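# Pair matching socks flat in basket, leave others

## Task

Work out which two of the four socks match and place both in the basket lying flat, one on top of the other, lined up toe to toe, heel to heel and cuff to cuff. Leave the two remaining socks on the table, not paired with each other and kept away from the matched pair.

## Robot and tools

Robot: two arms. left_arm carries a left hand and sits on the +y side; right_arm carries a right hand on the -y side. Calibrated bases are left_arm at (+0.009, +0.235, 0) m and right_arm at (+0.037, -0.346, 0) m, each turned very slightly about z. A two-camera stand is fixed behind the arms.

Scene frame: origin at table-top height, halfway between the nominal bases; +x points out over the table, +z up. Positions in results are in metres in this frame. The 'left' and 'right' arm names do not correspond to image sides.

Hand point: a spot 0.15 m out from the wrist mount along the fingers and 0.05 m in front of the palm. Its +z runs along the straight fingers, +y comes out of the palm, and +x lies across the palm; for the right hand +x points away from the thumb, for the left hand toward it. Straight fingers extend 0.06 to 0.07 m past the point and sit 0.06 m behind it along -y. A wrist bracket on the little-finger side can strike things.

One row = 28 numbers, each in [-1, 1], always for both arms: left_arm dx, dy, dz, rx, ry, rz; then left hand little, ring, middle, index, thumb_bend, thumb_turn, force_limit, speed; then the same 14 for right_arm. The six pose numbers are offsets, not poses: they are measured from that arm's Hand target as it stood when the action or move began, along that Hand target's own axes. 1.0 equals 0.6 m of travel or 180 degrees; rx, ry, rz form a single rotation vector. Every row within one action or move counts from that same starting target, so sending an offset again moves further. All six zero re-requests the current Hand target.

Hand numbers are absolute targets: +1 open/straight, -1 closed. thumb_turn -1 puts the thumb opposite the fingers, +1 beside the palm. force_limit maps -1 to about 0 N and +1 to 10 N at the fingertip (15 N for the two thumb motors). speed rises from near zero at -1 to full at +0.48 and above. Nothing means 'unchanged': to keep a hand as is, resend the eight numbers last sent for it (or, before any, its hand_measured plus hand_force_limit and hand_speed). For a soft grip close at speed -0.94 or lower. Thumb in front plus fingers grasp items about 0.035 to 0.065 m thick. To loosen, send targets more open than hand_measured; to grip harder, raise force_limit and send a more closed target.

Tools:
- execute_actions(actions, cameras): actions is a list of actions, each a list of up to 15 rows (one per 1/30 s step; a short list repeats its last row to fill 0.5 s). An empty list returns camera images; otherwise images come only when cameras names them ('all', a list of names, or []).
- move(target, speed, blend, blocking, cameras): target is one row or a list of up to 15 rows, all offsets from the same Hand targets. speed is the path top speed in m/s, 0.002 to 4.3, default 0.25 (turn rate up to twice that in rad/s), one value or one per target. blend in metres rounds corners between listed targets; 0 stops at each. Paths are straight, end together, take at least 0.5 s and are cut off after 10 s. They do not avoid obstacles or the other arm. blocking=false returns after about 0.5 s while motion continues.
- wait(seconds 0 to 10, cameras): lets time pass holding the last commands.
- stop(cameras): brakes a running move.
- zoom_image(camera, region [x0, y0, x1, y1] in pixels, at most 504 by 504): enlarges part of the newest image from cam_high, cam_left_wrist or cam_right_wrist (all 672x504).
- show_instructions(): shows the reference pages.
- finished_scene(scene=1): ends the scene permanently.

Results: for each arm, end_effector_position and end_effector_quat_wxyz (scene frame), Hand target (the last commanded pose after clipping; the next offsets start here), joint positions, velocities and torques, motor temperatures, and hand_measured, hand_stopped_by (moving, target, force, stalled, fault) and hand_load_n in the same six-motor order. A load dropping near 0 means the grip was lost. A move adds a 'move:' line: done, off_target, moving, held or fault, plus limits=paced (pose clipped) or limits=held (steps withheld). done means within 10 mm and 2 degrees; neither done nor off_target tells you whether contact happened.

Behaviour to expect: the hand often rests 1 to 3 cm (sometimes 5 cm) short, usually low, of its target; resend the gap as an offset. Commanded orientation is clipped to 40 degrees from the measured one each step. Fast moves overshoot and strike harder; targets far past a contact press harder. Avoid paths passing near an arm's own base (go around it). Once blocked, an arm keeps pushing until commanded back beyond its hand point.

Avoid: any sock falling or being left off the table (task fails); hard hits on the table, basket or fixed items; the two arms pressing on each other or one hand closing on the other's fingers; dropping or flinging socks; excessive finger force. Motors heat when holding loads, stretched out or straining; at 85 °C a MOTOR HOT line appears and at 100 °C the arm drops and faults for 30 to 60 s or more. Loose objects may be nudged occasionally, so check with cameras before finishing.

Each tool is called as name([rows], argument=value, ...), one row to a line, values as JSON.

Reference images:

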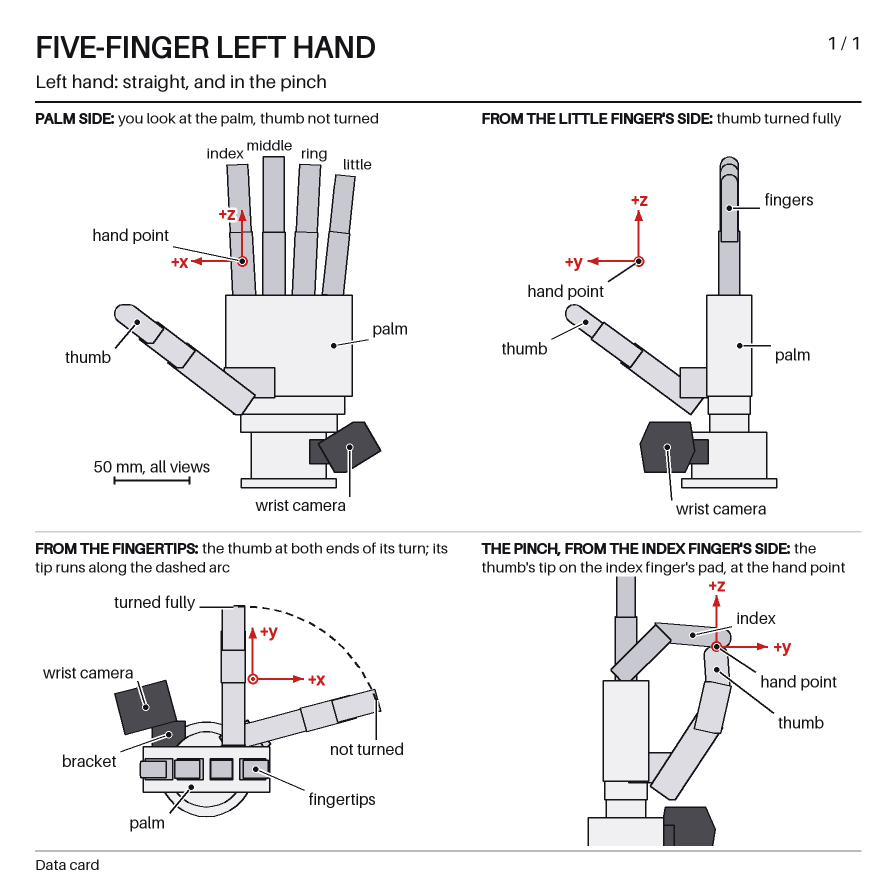

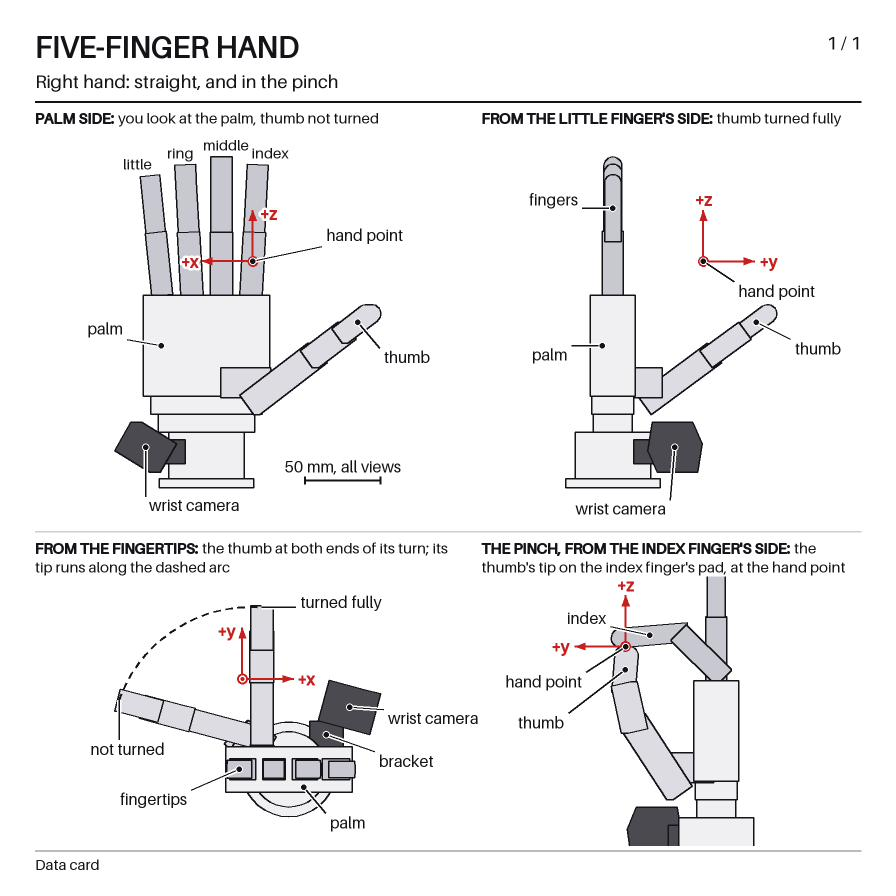

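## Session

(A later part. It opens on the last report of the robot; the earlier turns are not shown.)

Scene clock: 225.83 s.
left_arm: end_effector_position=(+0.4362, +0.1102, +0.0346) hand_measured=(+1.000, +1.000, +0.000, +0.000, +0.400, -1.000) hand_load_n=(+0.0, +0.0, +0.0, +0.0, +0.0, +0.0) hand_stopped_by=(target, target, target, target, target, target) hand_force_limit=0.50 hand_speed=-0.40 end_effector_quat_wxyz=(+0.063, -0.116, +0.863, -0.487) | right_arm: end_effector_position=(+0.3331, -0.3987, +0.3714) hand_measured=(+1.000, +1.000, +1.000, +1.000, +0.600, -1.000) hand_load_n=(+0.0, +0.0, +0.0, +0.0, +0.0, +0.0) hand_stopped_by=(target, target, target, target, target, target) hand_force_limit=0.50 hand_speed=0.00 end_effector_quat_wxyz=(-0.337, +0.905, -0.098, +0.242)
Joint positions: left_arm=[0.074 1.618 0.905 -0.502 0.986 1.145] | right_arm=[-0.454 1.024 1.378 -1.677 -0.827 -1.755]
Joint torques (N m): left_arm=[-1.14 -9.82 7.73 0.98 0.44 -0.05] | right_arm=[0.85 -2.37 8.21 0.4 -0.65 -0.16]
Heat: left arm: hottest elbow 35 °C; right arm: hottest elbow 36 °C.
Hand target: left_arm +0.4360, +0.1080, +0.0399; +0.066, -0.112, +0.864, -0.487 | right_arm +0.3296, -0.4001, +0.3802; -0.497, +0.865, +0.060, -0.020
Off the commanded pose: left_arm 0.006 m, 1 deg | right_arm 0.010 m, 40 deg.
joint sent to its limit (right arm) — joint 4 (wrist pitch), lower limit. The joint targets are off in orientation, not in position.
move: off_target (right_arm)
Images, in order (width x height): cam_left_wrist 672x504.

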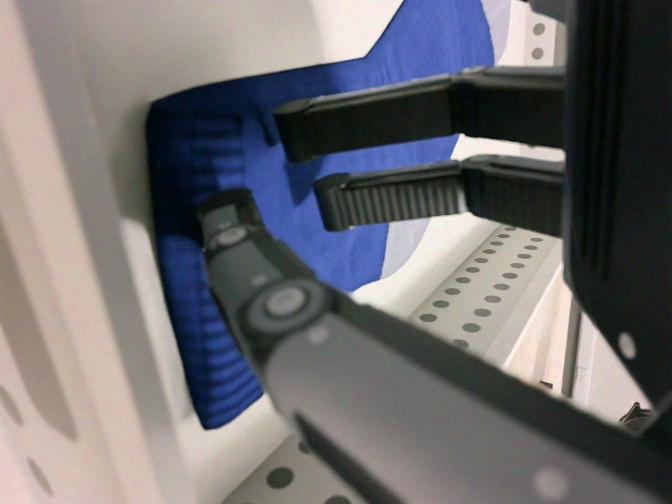

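move([
  [0,-0.171,-0.1036,0,0,0,1,1,0.3,0.3,0.4,-1,0.5,-0.4,0,0,0,0,0,0,1,1,1,1,0.6,-1,0.5,0],
  [-0.073,-0.202,-0.5673,0,-0.1188,-0.0719,1,1,1,1,1,1,0,-0.4,0,0,0,0,0,0,1,1,1,1,0.6,-1,0.5,0],
], speed=[0.12,0.25], blend=[0.03,0], cameras=["cam_high","cam_right_wrist","cam_left_wrist"])

zoom_image(camera="cam_high", region=[250, 170, 450, 370])

zoom_image(camera="cam_right_wrist", region=[130, 0, 420, 220])

Scene clock: 230.87 s.
left_arm: end_effector_position=(+0.4072, +0.3347, +0.2989) hand_measured=(+1.000, +1.000, +1.000, +1.000, +1.000, +1.000) hand_load_n=(+0.0, +0.0, +0.0, +0.0, +0.0, -0.5) hand_stopped_by=(target, target, target, target, target, target) hand_force_limit=0.00 hand_speed=-0.40 end_effector_quat_wxyz=(+0.147, -0.316, +0.813, -0.467) | right_arm: end_effector_position=(+0.3331, -0.3987, +0.3714) hand_measured=(+1.000, +1.000, +1.000, +1.000, +0.600, -1.000) hand_load_n=(+0.0, +0.0, +0.0, +0.0, +0.0, +0.0) hand_stopped_by=(target, target, target, target, target, target) hand_force_limit=0.50 hand_speed=0.00 end_effector_quat_wxyz=(-0.337, +0.905, -0.098, +0.242)
Joint positions: left_arm=[0.63 1.382 1.402 -1.454 1.016 1.344] | right_arm=[-0.454 1.024 1.378 -1.677 -0.827 -1.755]
Joint torques (N m): left_arm=[-0.73 -7.24 14.61 0.53 0.69 0.11] | right_arm=[0.03 -2.32 8.35 0.36 -0.69 -0.14]
Heat: left arm: hottest elbow 35 °C; right arm: hottest elbow 36 °C.
Hand target: left_arm +0.4183, +0.3403, +0.3196; +0.169, -0.297, +0.818, -0.462 | right_arm +0.3296, -0.4001, +0.3802; -0.497, +0.865, +0.060, -0.020
Off the commanded pose: left_arm 0.024 m, 3 deg | right_arm 0.010 m, 40 deg.
joint sent to its limit (right arm) — joint 4 (wrist pitch), lower limit. The joint targets are off in orientation, not in position.
move: off_target (left_arm, right_arm); target 2's new numbers were sent with left_arm's hand 0.024 m and 4 deg from that target

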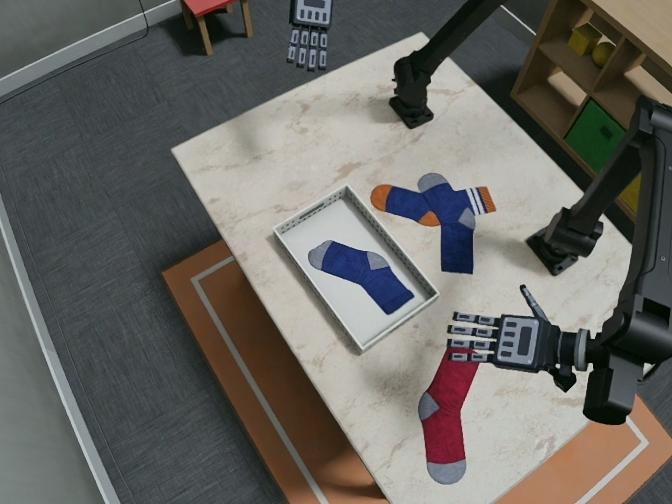

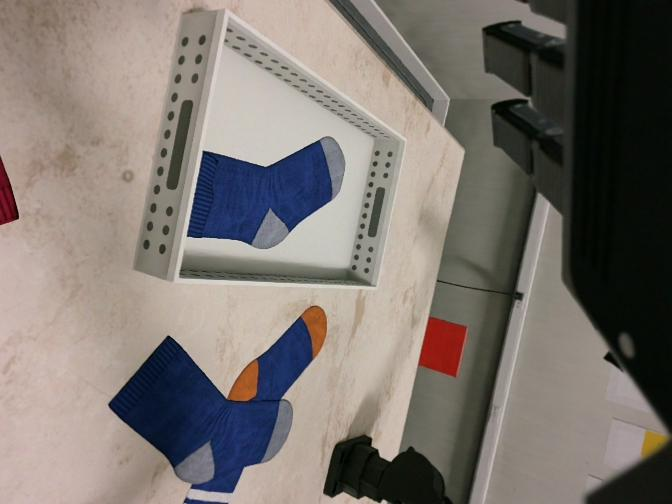

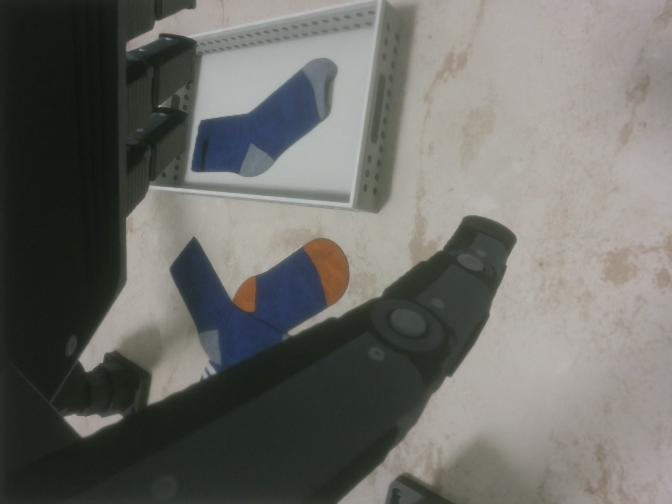

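Scaled by 2.520.

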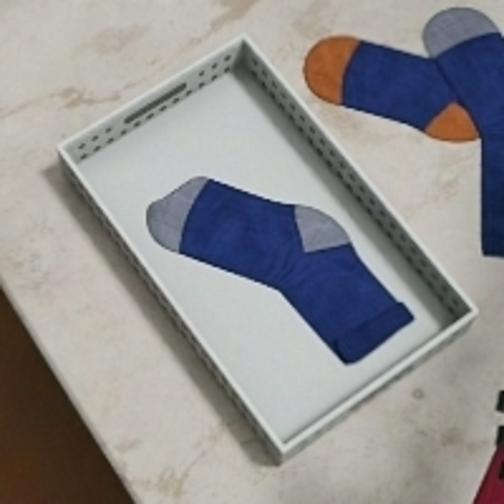

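Scaled by 1.738.

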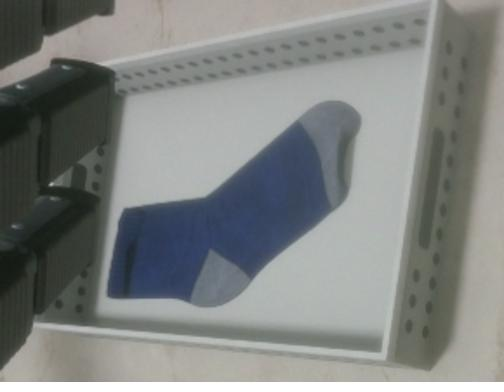

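zoom_image(camera="cam_left_wrist", region=[150, 120, 350, 270])

zoom_image(camera="cam_high", region=[300, 230, 430, 330])

Scaled by 2.520.

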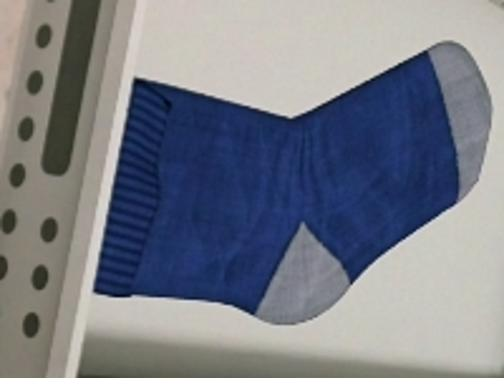

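Scaled by 3.877.

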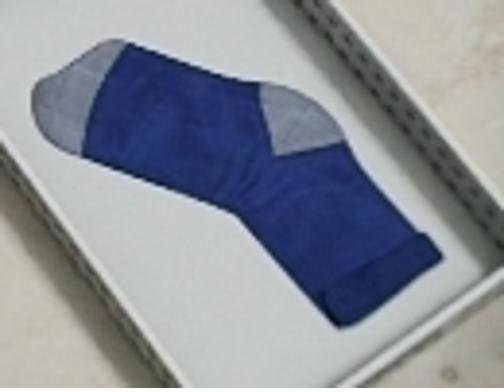

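move([
  [0,0,0,0,0,0,1,1,1,1,1,1,0,-0.4,0.2447,0.15,0.4743,-0.1667,-0.0096,-0.0056,1,1,1,1,0.6,1,0.5,0],
], speed=[0.25], cameras=["cam_high","cam_right_wrist","cam_left_wrist"])

Scene clock: 233.83 s.
left_arm: end_effector_position=(+0.4072, +0.3347, +0.2989) hand_measured=(+1.000, +1.000, +1.000, +1.000, +1.000, +1.000) hand_load_n=(+0.0, +0.0, +0.0, +0.0, +0.0, -0.5) hand_stopped_by=(target, target, target, target, target, target) hand_force_limit=0.00 hand_speed=-0.40 end_effector_quat_wxyz=(+0.147, -0.316, +0.813, -0.467) | right_arm: end_effector_position=(+0.4360, -0.1874, +0.1401) hand_measured=(+1.000, +1.000, +1.000, +1.000, +0.600, +1.000) hand_load_n=(+0.0, +0.0, +0.0, +0.0, +0.0, +0.0) hand_stopped_by=(target, target, target, target, target, target) hand_force_limit=0.50 hand_speed=0.00 end_effector_quat_wxyz=(-0.250, +0.964, +0.075, -0.046)
Joint positions: left_arm=[0.63 1.382 1.402 -1.454 1.016 1.344] | right_arm=[0.325 1.582 1.324 -1.306 -0.515 -1.454]
Joint torques (N m): left_arm=[-0.67 -7.65 14.76 0.53 0.68 0.1] | right_arm=[0.67 -9.41 10.54 0.79 -0.41 0.11]
Heat: left arm: hottest elbow 35 °C; right arm: hottest elbow 36 °C.
Hand target: left_arm +0.4183, +0.3403, +0.3196; +0.169, -0.297, +0.818, -0.462 | right_arm +0.4560, -0.1825, +0.1627; -0.255, +0.964, +0.078, -0.012
Off the commanded pose: left_arm 0.024 m, 4 deg | right_arm 0.030 m, 4 deg.
move: off_target (left_arm, right_arm)

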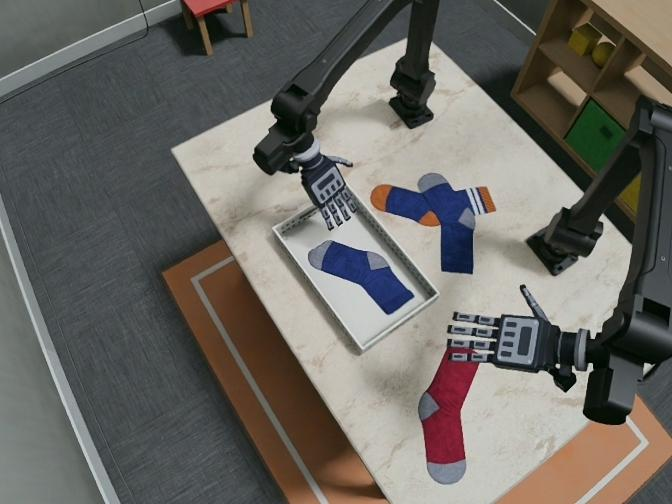

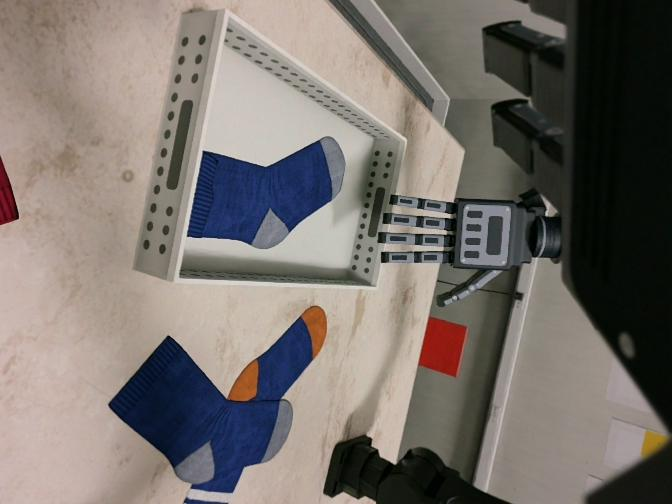

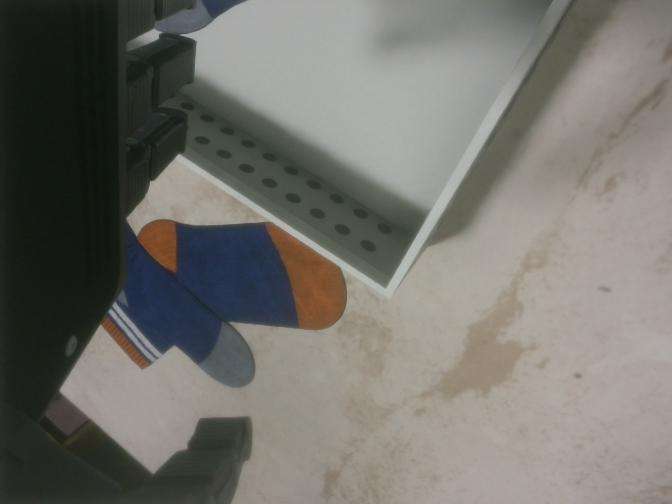

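move([
  [0,0,0,0,0,0,1,1,1,1,1,1,0,-0.4,0.126,0.0647,0.107,0,0,0,1,1,1,1,0.6,1,0.5,0],
], speed=[0.2], cameras=["cam_high","cam_right_wrist","cam_left_wrist"])

Scene clock: 235.37 s.
left_arm: end_effector_position=(+0.4072, +0.3347, +0.2989) hand_measured=(+1.000, +1.000, +1.000, +1.000, +1.000, +1.000) hand_load_n=(+0.0, +0.0, +0.0, +0.0, +0.0, +0.0) hand_stopped_by=(target, target, target, target, target, target) hand_force_limit=0.00 hand_speed=-0.40 end_effector_quat_wxyz=(+0.147, -0.316, +0.813, -0.467) | right_arm: end_effector_position=(+0.5066, -0.1745, +0.0694) hand_measured=(+1.000, +1.000, +1.000, +1.000, +0.600, +1.000) hand_load_n=(+0.0, +0.0, +0.0, +0.0, +0.0, -0.5) hand_stopped_by=(target, target, target, target, target, target) hand_force_limit=0.50 hand_speed=0.00 end_effector_quat_wxyz=(-0.250, +0.965, +0.068, -0.048)
Joint positions: left_arm=[0.63 1.382 1.402 -1.454 1.016 1.344] | right_arm=[0.313 1.82 1.443 -1.195 -0.514 -1.454]
Joint torques (N m): left_arm=[-0.26 -6.95 14.71 0.47 0.64 0.11] | right_arm=[0.15 -11.4 10.03 0.85 -0.45 -0.11]
Heat: left arm: hottest elbow 35 °C; right arm: hottest elbow 36 °C.
Hand target: left_arm +0.4183, +0.3403, +0.3196; +0.169, -0.297, +0.818, -0.462 | right_arm +0.5322, -0.1725, +0.0890; -0.255, +0.964, +0.078, -0.012
Off the commanded pose: left_arm 0.024 m, 4 deg | right_arm 0.032 m, 4 deg.
move: off_target (left_arm, right_arm)

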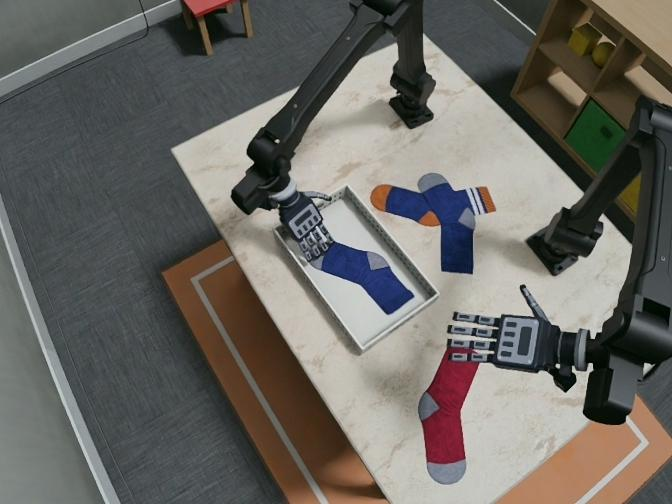

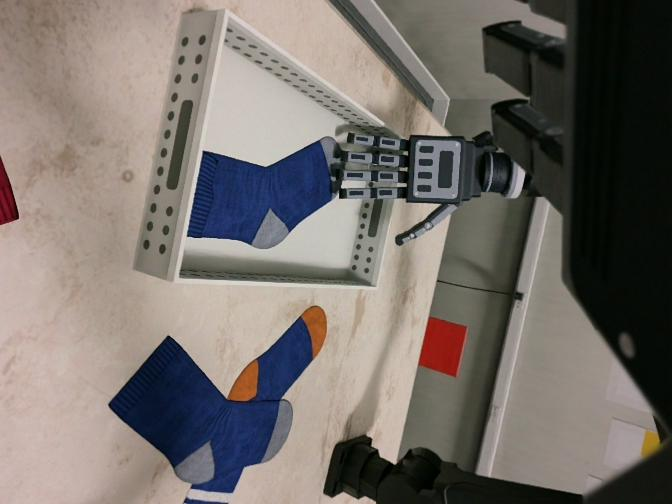

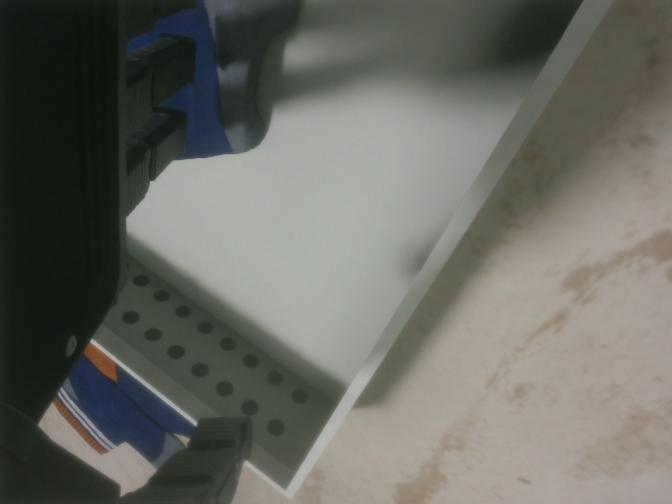

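move([
  [0,0,0,0,0,0,1,1,1,1,1,1,0,-0.4,0,0.0403,0.071,0,0,0,1,1,1,1,0.6,1,0.5,0],
], speed=[0.1], cameras=["cam_right_wrist","cam_left_wrist"])

Scene clock: 236.37 s.
left_arm: end_effector_position=(+0.4072, +0.3347, +0.2989) hand_measured=(+1.000, +1.000, +1.000, +1.000, +1.000, +1.000) hand_load_n=(+0.0, -0.5, +0.0, +0.0, +0.0, +0.0) hand_stopped_by=(target, target, target, target, target, target) hand_force_limit=0.00 hand_speed=-0.40 end_effector_quat_wxyz=(+0.147, -0.316, +0.813, -0.467) | right_arm: end_effector_position=(+0.5279, -0.1676, +0.0516) hand_measured=(+1.000, +1.000, +1.000, +1.000, +0.600, +1.000) hand_load_n=(+0.0, +0.0, +0.0, -0.5, +0.5, +0.0) hand_stopped_by=(target, target, target, target, target, target) hand_force_limit=0.50 hand_speed=0.00 end_effector_quat_wxyz=(-0.260, +0.963, +0.077, -0.016)
Joint positions: left_arm=[0.63 1.382 1.402 -1.454 1.016 1.344] | right_arm=[0.312 1.845 1.433 -1.091 -0.522 -1.454]
Joint torques (N m): left_arm=[-0.62 -7 14.82 0.32 0.69 0.08] | right_arm=[0.26 -9.23 6.16 1.62 -0.13 -0.12]
Heat: left arm: hottest elbow 35 °C; right arm: hottest elbow 36 °C.
Hand target: left_arm +0.4183, +0.3403, +0.3196; +0.169, -0.297, +0.818, -0.462 | right_arm +0.5330, -0.1723, +0.0401; -0.256, +0.964, +0.078, -0.012
Off the commanded pose: left_arm 0.024 m, 4 deg | right_arm 0.013 m, 1 deg.
move: off_target (left_arm, right_arm)
Images, in order (width x height): cam_left_wrist 672x504, cam_right_wrist 672x504.

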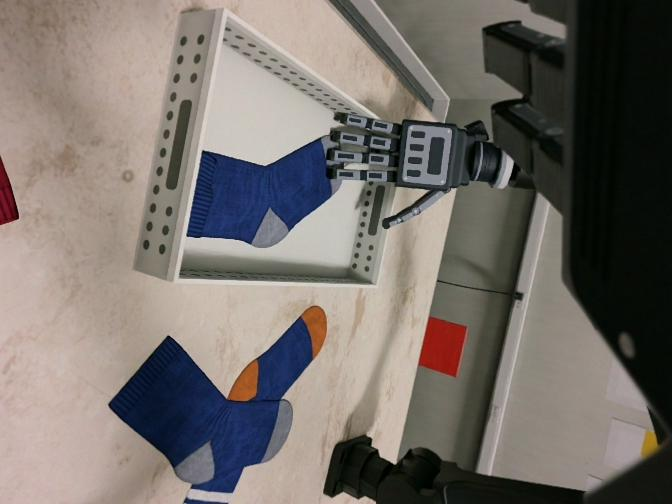

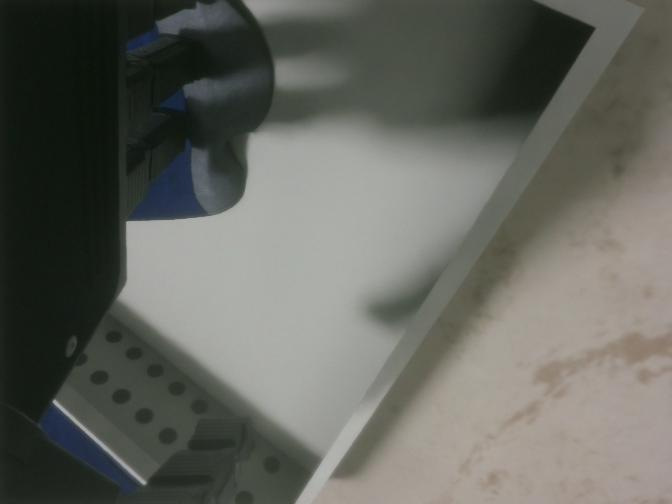

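move([
  [0,0,0,0,0,0,1,1,1,1,1,1,0,-0.4,-0.0107,0.0606,-0.0267,0,0,0,1,1,1,1,0.6,1,0.5,0],
], speed=[0.06], cameras=["cam_right_wrist","cam_left_wrist"])

Scene clock: 237.70 s.
left_arm: end_effector_position=(+0.4072, +0.3347, +0.2989) hand_measured=(+1.000, +1.000, +1.000, +1.000, +1.000, +1.000) hand_load_n=(+0.0, +0.0, +0.0, +0.0, +0.5, -0.5) hand_stopped_by=(target, target, target, target, target, target) hand_force_limit=0.00 hand_speed=-0.40 end_effector_quat_wxyz=(+0.147, -0.316, +0.813, -0.467) | right_arm: end_effector_position=(+0.5372, -0.1986, +0.0484) hand_measured=(+1.000, +1.000, +1.000, +1.000, +0.600, +1.000) hand_load_n=(+0.0, +0.0, +0.5, +0.0, -0.5, +0.0) hand_stopped_by=(target, target, target, target, target, target) hand_force_limit=0.50 hand_speed=0.00 end_effector_quat_wxyz=(-0.269, +0.960, +0.081, -0.004)
Joint positions: left_arm=[0.63 1.382 1.402 -1.454 1.016 1.344] | right_arm=[0.247 1.842 1.42 -1.091 -0.542 -1.53]
Joint torques (N m): left_arm=[-0.91 -7.24 14.61 0.4 0.64 0.15] | right_arm=[-1.26 -9.7 5.18 0.29 0.48 -0.14]
Heat: left arm: hottest elbow 35 °C; right arm: hottest elbow 36 °C.
Hand target: left_arm +0.4183, +0.3403, +0.3196; +0.169, -0.297, +0.818, -0.462 | right_arm +0.5330, -0.2124, +0.0359; -0.256, +0.964, +0.078, -0.012
Off the commanded pose: left_arm 0.024 m, 4 deg | right_arm 0.019 m, 2 deg.
move: off_target (left_arm, right_arm)
Images, in order (width x height): cam_left_wrist 672x504, cam_right_wrist 672x504.

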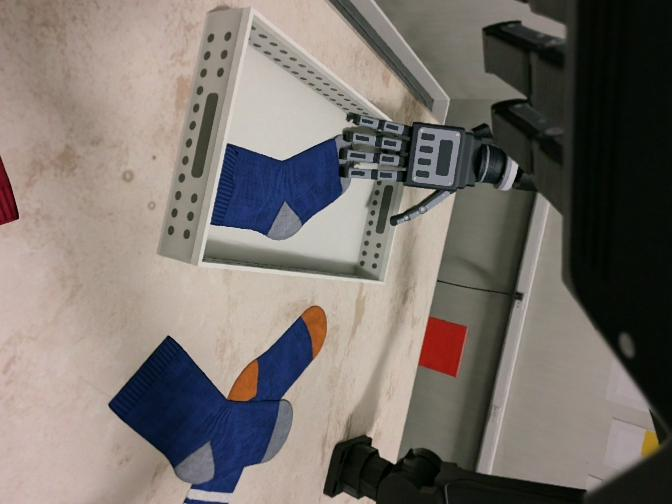

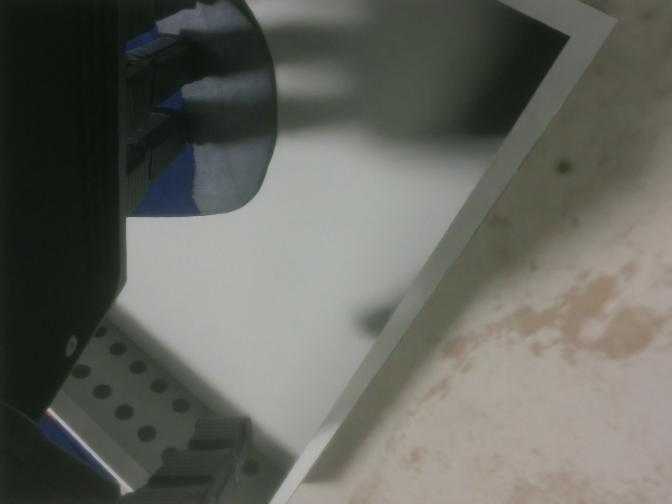

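move([
  [0,0,0,0,0,0,1,1,1,1,1,1,0,-0.4,0,-0.0247,-0.0435,0,0,0,1,1,1,1,0.6,1,0.5,0],
], speed=[0.1], cameras=["cam_high"])

zoom_image(camera="cam_high", region=[230, 160, 450, 360])

Scene clock: 239.07 s.
left_arm: end_effector_position=(+0.4072, +0.3347, +0.2989) hand_measured=(+1.000, +1.000, +1.000, +1.000, +1.000, +1.000) hand_load_n=(-0.5, +0.0, +0.0, -0.5, +0.0, -0.5) hand_stopped_by=(target, target, target, target, target, target) hand_force_limit=0.00 hand_speed=-0.40 end_effector_quat_wxyz=(+0.147, -0.316, +0.813, -0.467) | right_arm: end_effector_position=(+0.5246, -0.2069, +0.0524) hand_measured=(+1.000, +1.000, +1.000, +1.000, +0.600, +1.000) hand_load_n=(+0.0, +0.0, +0.0, +0.0, +0.0, +0.0) hand_stopped_by=(target, target, target, target, target, target) hand_force_limit=0.50 hand_speed=0.00 end_effector_quat_wxyz=(-0.258, +0.963, +0.075, -0.024)
Joint positions: left_arm=[0.63 1.382 1.402 -1.454 1.016 1.344] | right_arm=[0.243 1.835 1.42 -1.146 -0.524 -1.534]
Joint torques (N m): left_arm=[-0.85 -7.53 14.75 0.53 0.69 0.16] | right_arm=[-0.26 -11.4 7.95 -0.32 -0.21 -0.1]
Heat: left arm: hottest elbow 35 °C; right arm: hottest elbow 36 °C.
Hand target: left_arm +0.4183, +0.3403, +0.3196; +0.169, -0.297, +0.818, -0.462 | right_arm +0.5325, -0.2124, +0.0660; -0.256, +0.964, +0.078, -0.012
Off the commanded pose: left_arm 0.024 m, 4 deg | right_arm 0.017 m, 1 deg.
move: off_target (left_arm, right_arm)
Images, in order (width x height): cam_high 672x504.

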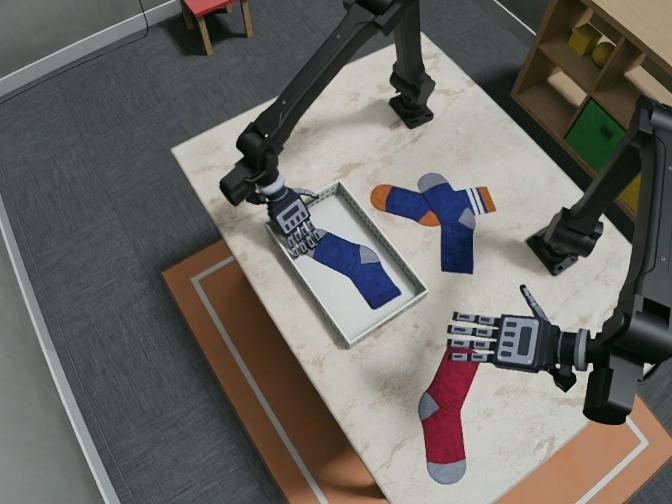

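Scaled by 2.291.

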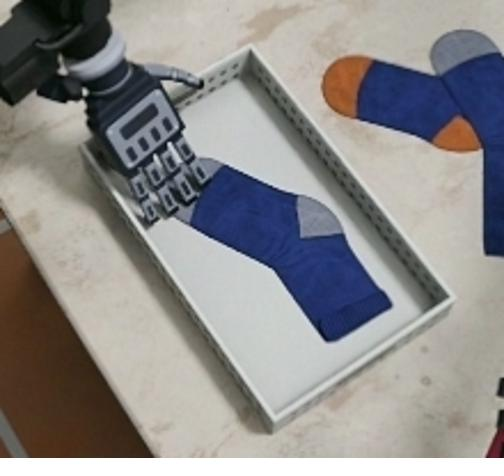

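zoom_image(camera="cam_high", region=[340, 260, 420, 330])

zoom_image(camera="cam_high", region=[270, 200, 350, 270])

Scaled by 6.300.

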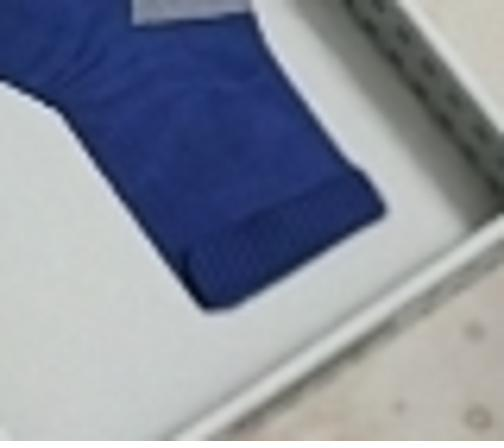

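Scaled by 6.300.

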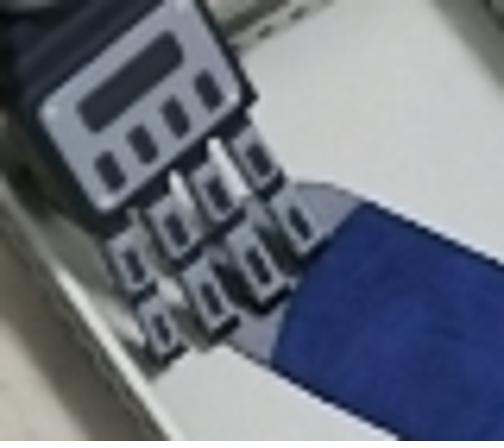

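move([
  [0,0,0,0,0,0,1,1,1,1,1,1,0,-0.4,0,-0.1,-0.1,0,0,0,1,1,1,1,0.6,1,0.5,0],
], speed=[0.2], cameras=["cam_left_wrist","cam_right_wrist"])

zoom_image(camera="cam_left_wrist", region=[195, 120, 295, 250])

zoom_image(camera="cam_left_wrist", region=[100, 320, 300, 500])

Scene clock: 240.77 s.
left_arm: end_effector_position=(+0.4072, +0.3347, +0.2989) hand_measured=(+1.000, +1.000, +1.000, +1.000, +1.000, +1.000) hand_load_n=(+0.0, +0.0, +0.0, +0.0, +0.0, +0.0) hand_stopped_by=(target, target, target, target, target, target) hand_force_limit=0.00 hand_speed=-0.40 end_effector_quat_wxyz=(+0.147, -0.316, +0.813, -0.467) | right_arm: end_effector_position=(+0.5190, -0.1953, +0.1330) hand_measured=(+1.000, +1.000, +1.000, +1.000, +0.600, +1.000) hand_load_n=(+0.0, +0.0, +0.0, +0.0, +0.0, +0.0) hand_stopped_by=(target, target, target, target, target, target) hand_force_limit=0.50 hand_speed=0.00 end_effector_quat_wxyz=(-0.255, +0.963, +0.078, -0.023)
Joint positions: left_arm=[0.63 1.382 1.402 -1.454 1.016 1.344] | right_arm=[0.269 1.756 1.532 -1.321 -0.518 -1.511]
Joint torques (N m): left_arm=[-0.38 -7 14.65 0.43 0.68 0.11] | right_arm=[1.38 -9.99 9.8 -0.21 -0.43 0.11]
Heat: left arm: hottest elbow 35 °C; right arm: hottest elbow 36 °C.
Hand target: left_arm +0.4183, +0.3403, +0.3196; +0.169, -0.297, +0.818, -0.462 | right_arm +0.5276, -0.1906, +0.1477; -0.256, +0.964, +0.078, -0.012
Off the commanded pose: left_arm 0.024 m, 4 deg | right_arm 0.018 m, 1 deg.
move: off_target (left_arm, right_arm)
Images, in order (width x height): cam_left_wrist 672x504, cam_right_wrist 672x504.

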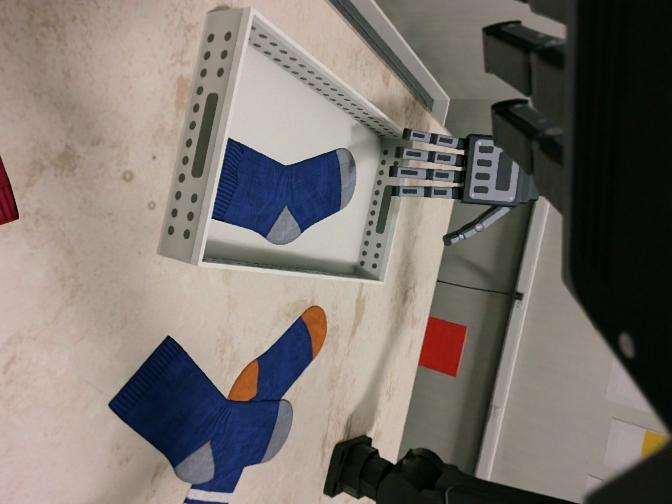

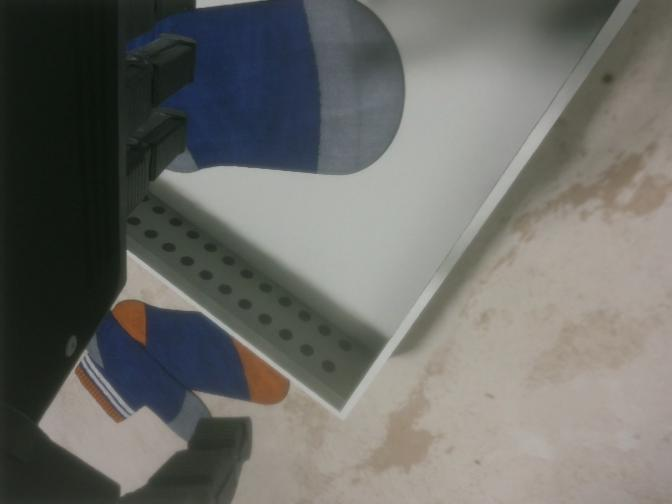

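Scaled by 3.877.

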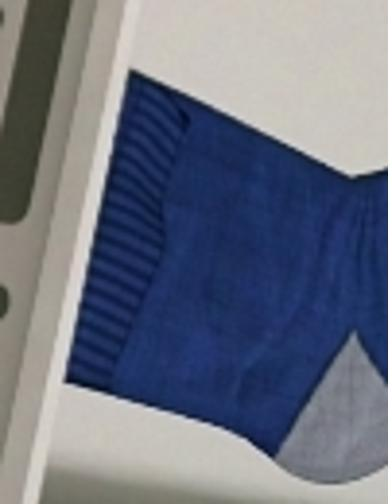

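Scaled by 2.520.

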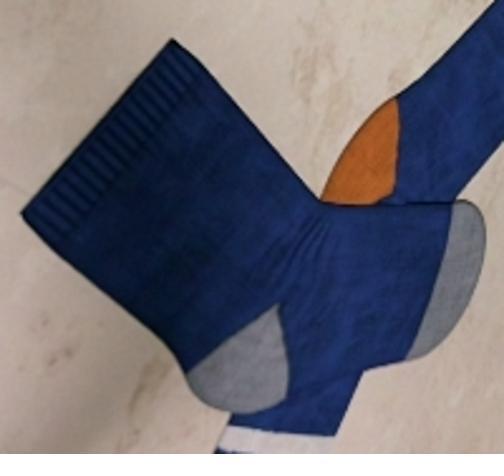

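move([
  [0,0,0,0,0,0,1,1,1,1,1,1,0,-0.4,-0.0783,-0.2505,0.1956,-0.0278,-0.0357,-0.0628,1,1,1,1,0.6,1,0.5,0],
], speed=[0.2], cameras=["cam_left_wrist","cam_right_wrist","cam_high"])

Scene clock: 242.97 s.
left_arm: end_effector_position=(+0.4072, +0.3347, +0.2989) hand_measured=(+1.000, +1.000, +1.000, +1.000, +1.000, +1.000) hand_load_n=(+0.0, +0.0, -0.5, +0.0, +0.0, +0.0) hand_stopped_by=(target, target, target, target, target, target) hand_force_limit=0.00 hand_speed=-0.40 end_effector_quat_wxyz=(+0.147, -0.316, +0.813, -0.467) | right_arm: end_effector_position=(+0.4350, -0.0183, +0.1065) hand_measured=(+1.000, +1.000, +1.000, +1.000, +0.600, +1.000) hand_load_n=(+0.0, +0.0, +0.0, +0.0, +0.0, +0.0) hand_stopped_by=(target, target, target, target, target, target) hand_force_limit=0.50 hand_speed=0.00 end_effector_quat_wxyz=(-0.199, +0.959, +0.192, -0.061)
Joint positions: left_arm=[0.63 1.382 1.402 -1.454 1.016 1.344] | right_arm=[0.683 1.804 1.532 -1.24 -0.416 -1.326]
Joint torques (N m): left_arm=[0.15 -7.41 14.8 0.47 0.74 0.11] | right_arm=[0.09 -10.17 9.69 1.09 -0.29 0.15]
Heat: left arm: hottest elbow 36 °C; right arm: hottest elbow 36 °C.
Hand target: left_arm +0.4183, +0.3403, +0.3196; +0.169, -0.297, +0.818, -0.462 | right_arm +0.4521, -0.0114, +0.1192; -0.209, +0.959, +0.187, -0.037
Off the commanded pose: left_arm 0.024 m, 4 deg | right_arm 0.022 m, 3 deg.
move: off_target (left_arm, right_arm)

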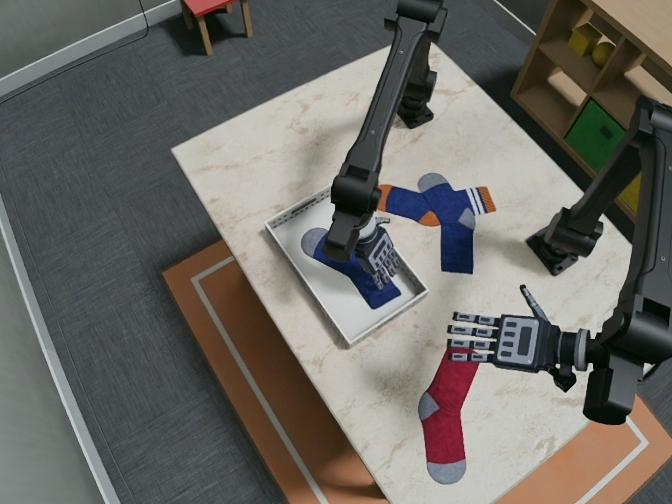

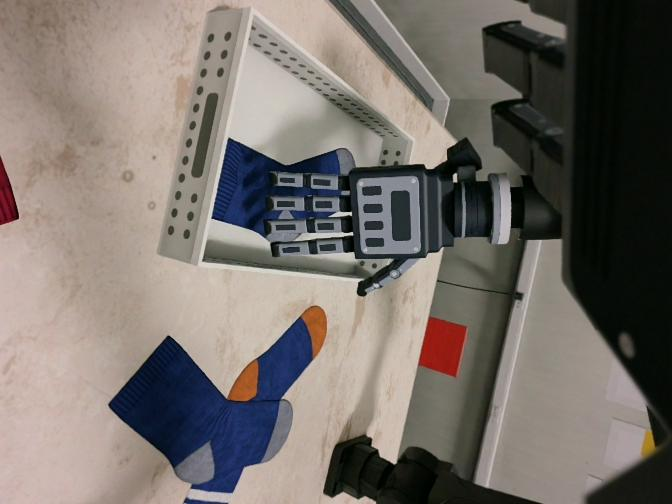

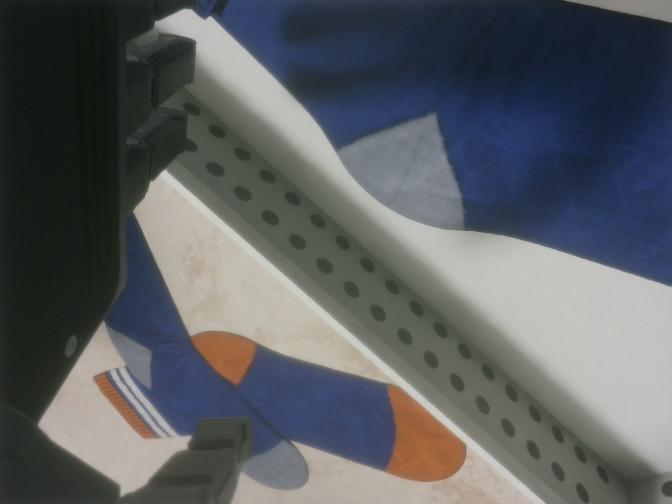

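zoom_image(camera="cam_high", region=[330, 220, 430, 320])

Scaled by 5.040.

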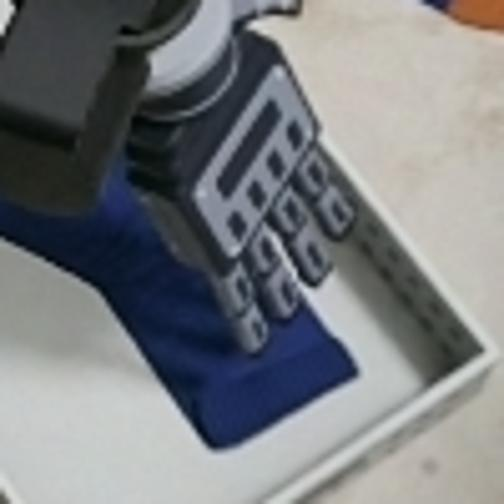

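move([
  [0,0,0,0,0,0,1,1,1,1,1,1,0,-0.4,-0.0135,0.0122,0.033,0,0.0555,0.1212,1,1,1,1,0.6,1,0.5,0],
], speed=[0.2], cameras=["cam_left_wrist","cam_high"])

zoom_image(camera="cam_high", region=[330, 220, 430, 320])

zoom_image(camera="cam_left_wrist", region=[180, 100, 380, 280])

Scene clock: 246.80 s.
left_arm: end_effector_position=(+0.4072, +0.3347, +0.2989) hand_measured=(+1.000, +1.000, +1.000, +1.000, +1.000, +1.000) hand_load_n=(+0.0, +0.0, +0.0, -0.5, +0.0, +0.0) hand_stopped_by=(target, target, target, target, target, target) hand_force_limit=0.00 hand_speed=-0.40 end_effector_quat_wxyz=(+0.147, -0.316, +0.813, -0.467) | right_arm: end_effector_position=(+0.4363, -0.0126, +0.0865) hand_measured=(+1.000, +1.000, +1.000, +1.000, +0.600, +1.000) hand_load_n=(+0.0, +0.0, +0.0, +0.0, +0.0, +0.0) hand_stopped_by=(target, target, target, target, target, target) hand_force_limit=0.50 hand_speed=0.00 end_effector_quat_wxyz=(-0.202, +0.979, -0.009, -0.010)
Joint positions: left_arm=[0.63 1.382 1.402 -1.454 1.016 1.344] | right_arm=[0.677 1.757 1.41 -0.99 -0.338 -0.89]
Joint torques (N m): left_arm=[-0.38 -7.3 14.72 0.47 0.66 0.15] | right_arm=[-0.32 -12.04 6.98 1.48 -0.26 0.12]
Heat: left arm: hottest elbow 36 °C; right arm: hottest elbow 36 °C.
Hand target: left_arm +0.4183, +0.3403, +0.3196; +0.169, -0.297, +0.818, -0.462 | right_arm +0.4442, -0.0130, +0.0981; -0.213, +0.977, -0.016, +0.007
Off the commanded pose: left_arm 0.024 m, 4 deg | right_arm 0.014 m, 2 deg.
move: off_target (left_arm, right_arm)
Images, in order (width x height): cam_high 672x504, cam_left_wrist 672x504.

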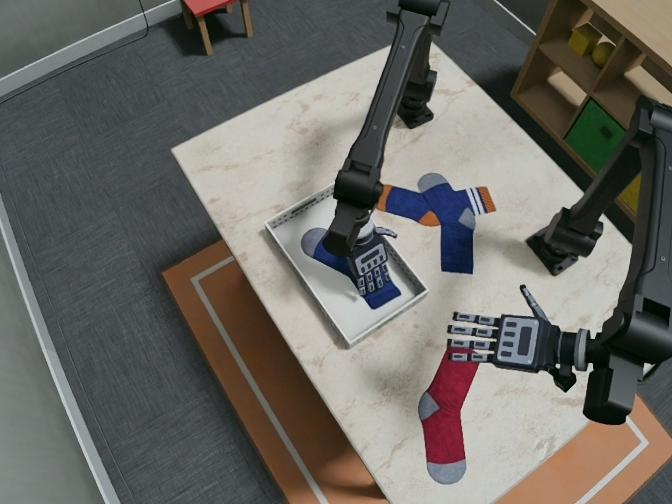

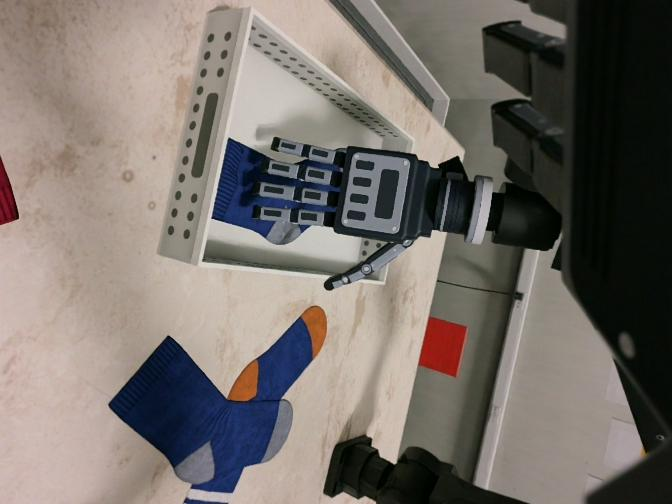

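Scaled by 5.040.

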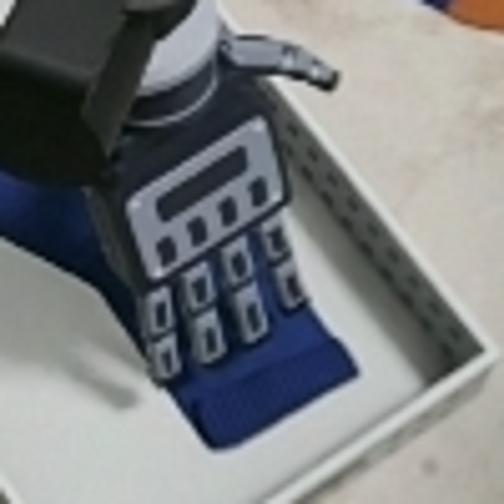

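Scaled by 2.520.

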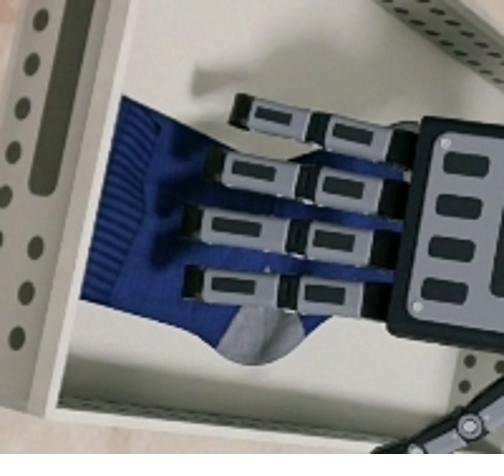

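move([
  [0,0,0,0,0,0,1,1,1,1,1,1,0,-0.4,-0.005,0.0298,0.0651,0,0,0,1,1,1,1,0.6,1,0.5,0],
], speed=[0.1], cameras=["cam_left_wrist"])

zoom_image(camera="cam_left_wrist", region=[180, 100, 380, 280])

Scene clock: 247.90 s.
left_arm: end_effector_position=(+0.4072, +0.3347, +0.2989) hand_measured=(+1.000, +1.000, +1.000, +1.000, +1.000, +1.000) hand_load_n=(+0.0, +0.0, +0.0, +0.0, +0.0, +0.0) hand_stopped_by=(target, target, target, target, target, target) hand_force_limit=0.00 hand_speed=-0.40 end_effector_quat_wxyz=(+0.147, -0.316, +0.813, -0.467) | right_arm: end_effector_position=(+0.4368, -0.0121, +0.0625) hand_measured=(+1.000, +1.000, +1.000, +1.000, +0.600, +1.000) hand_load_n=(+0.0, +0.0, +0.0, +0.0, +0.0, +0.0) hand_stopped_by=(target, target, target, target, target, target) hand_force_limit=0.50 hand_speed=0.00 end_effector_quat_wxyz=(-0.213, +0.977, -0.008, +0.005)
Joint positions: left_arm=[0.63 1.382 1.402 -1.454 1.016 1.344] | right_arm=[0.677 1.758 1.342 -0.884 -0.337 -0.886]
Joint torques (N m): left_arm=[-1.03 -7.36 14.67 0.42 0.69 0.13] | right_arm=[0.21 -9.23 6.56 1.78 -0.22 0.12]
Heat: left arm: hottest elbow 36 °C; right arm: hottest elbow 36 °C.
Hand target: left_arm +0.4183, +0.3403, +0.3196; +0.169, -0.297, +0.818, -0.462 | right_arm +0.4413, -0.0129, +0.0551; -0.213, +0.977, -0.016, +0.007
Off the commanded pose: left_arm 0.024 m, 4 deg | right_arm 0.009 m, 1 deg.
move: off_target (left_arm)
Images, in order (width x height): cam_left_wrist 672x504.

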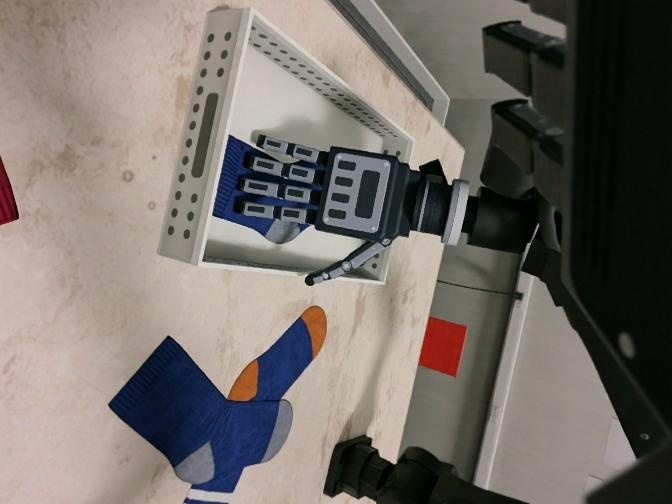

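Scaled by 2.520.

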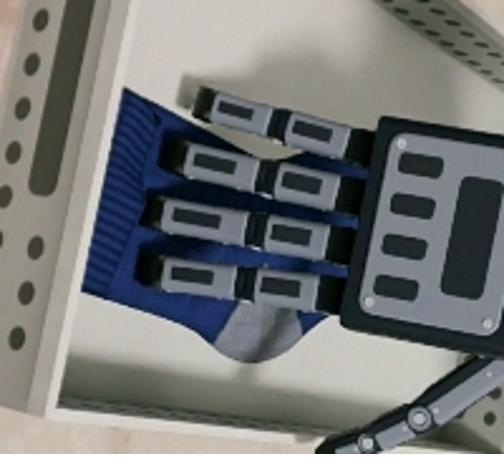

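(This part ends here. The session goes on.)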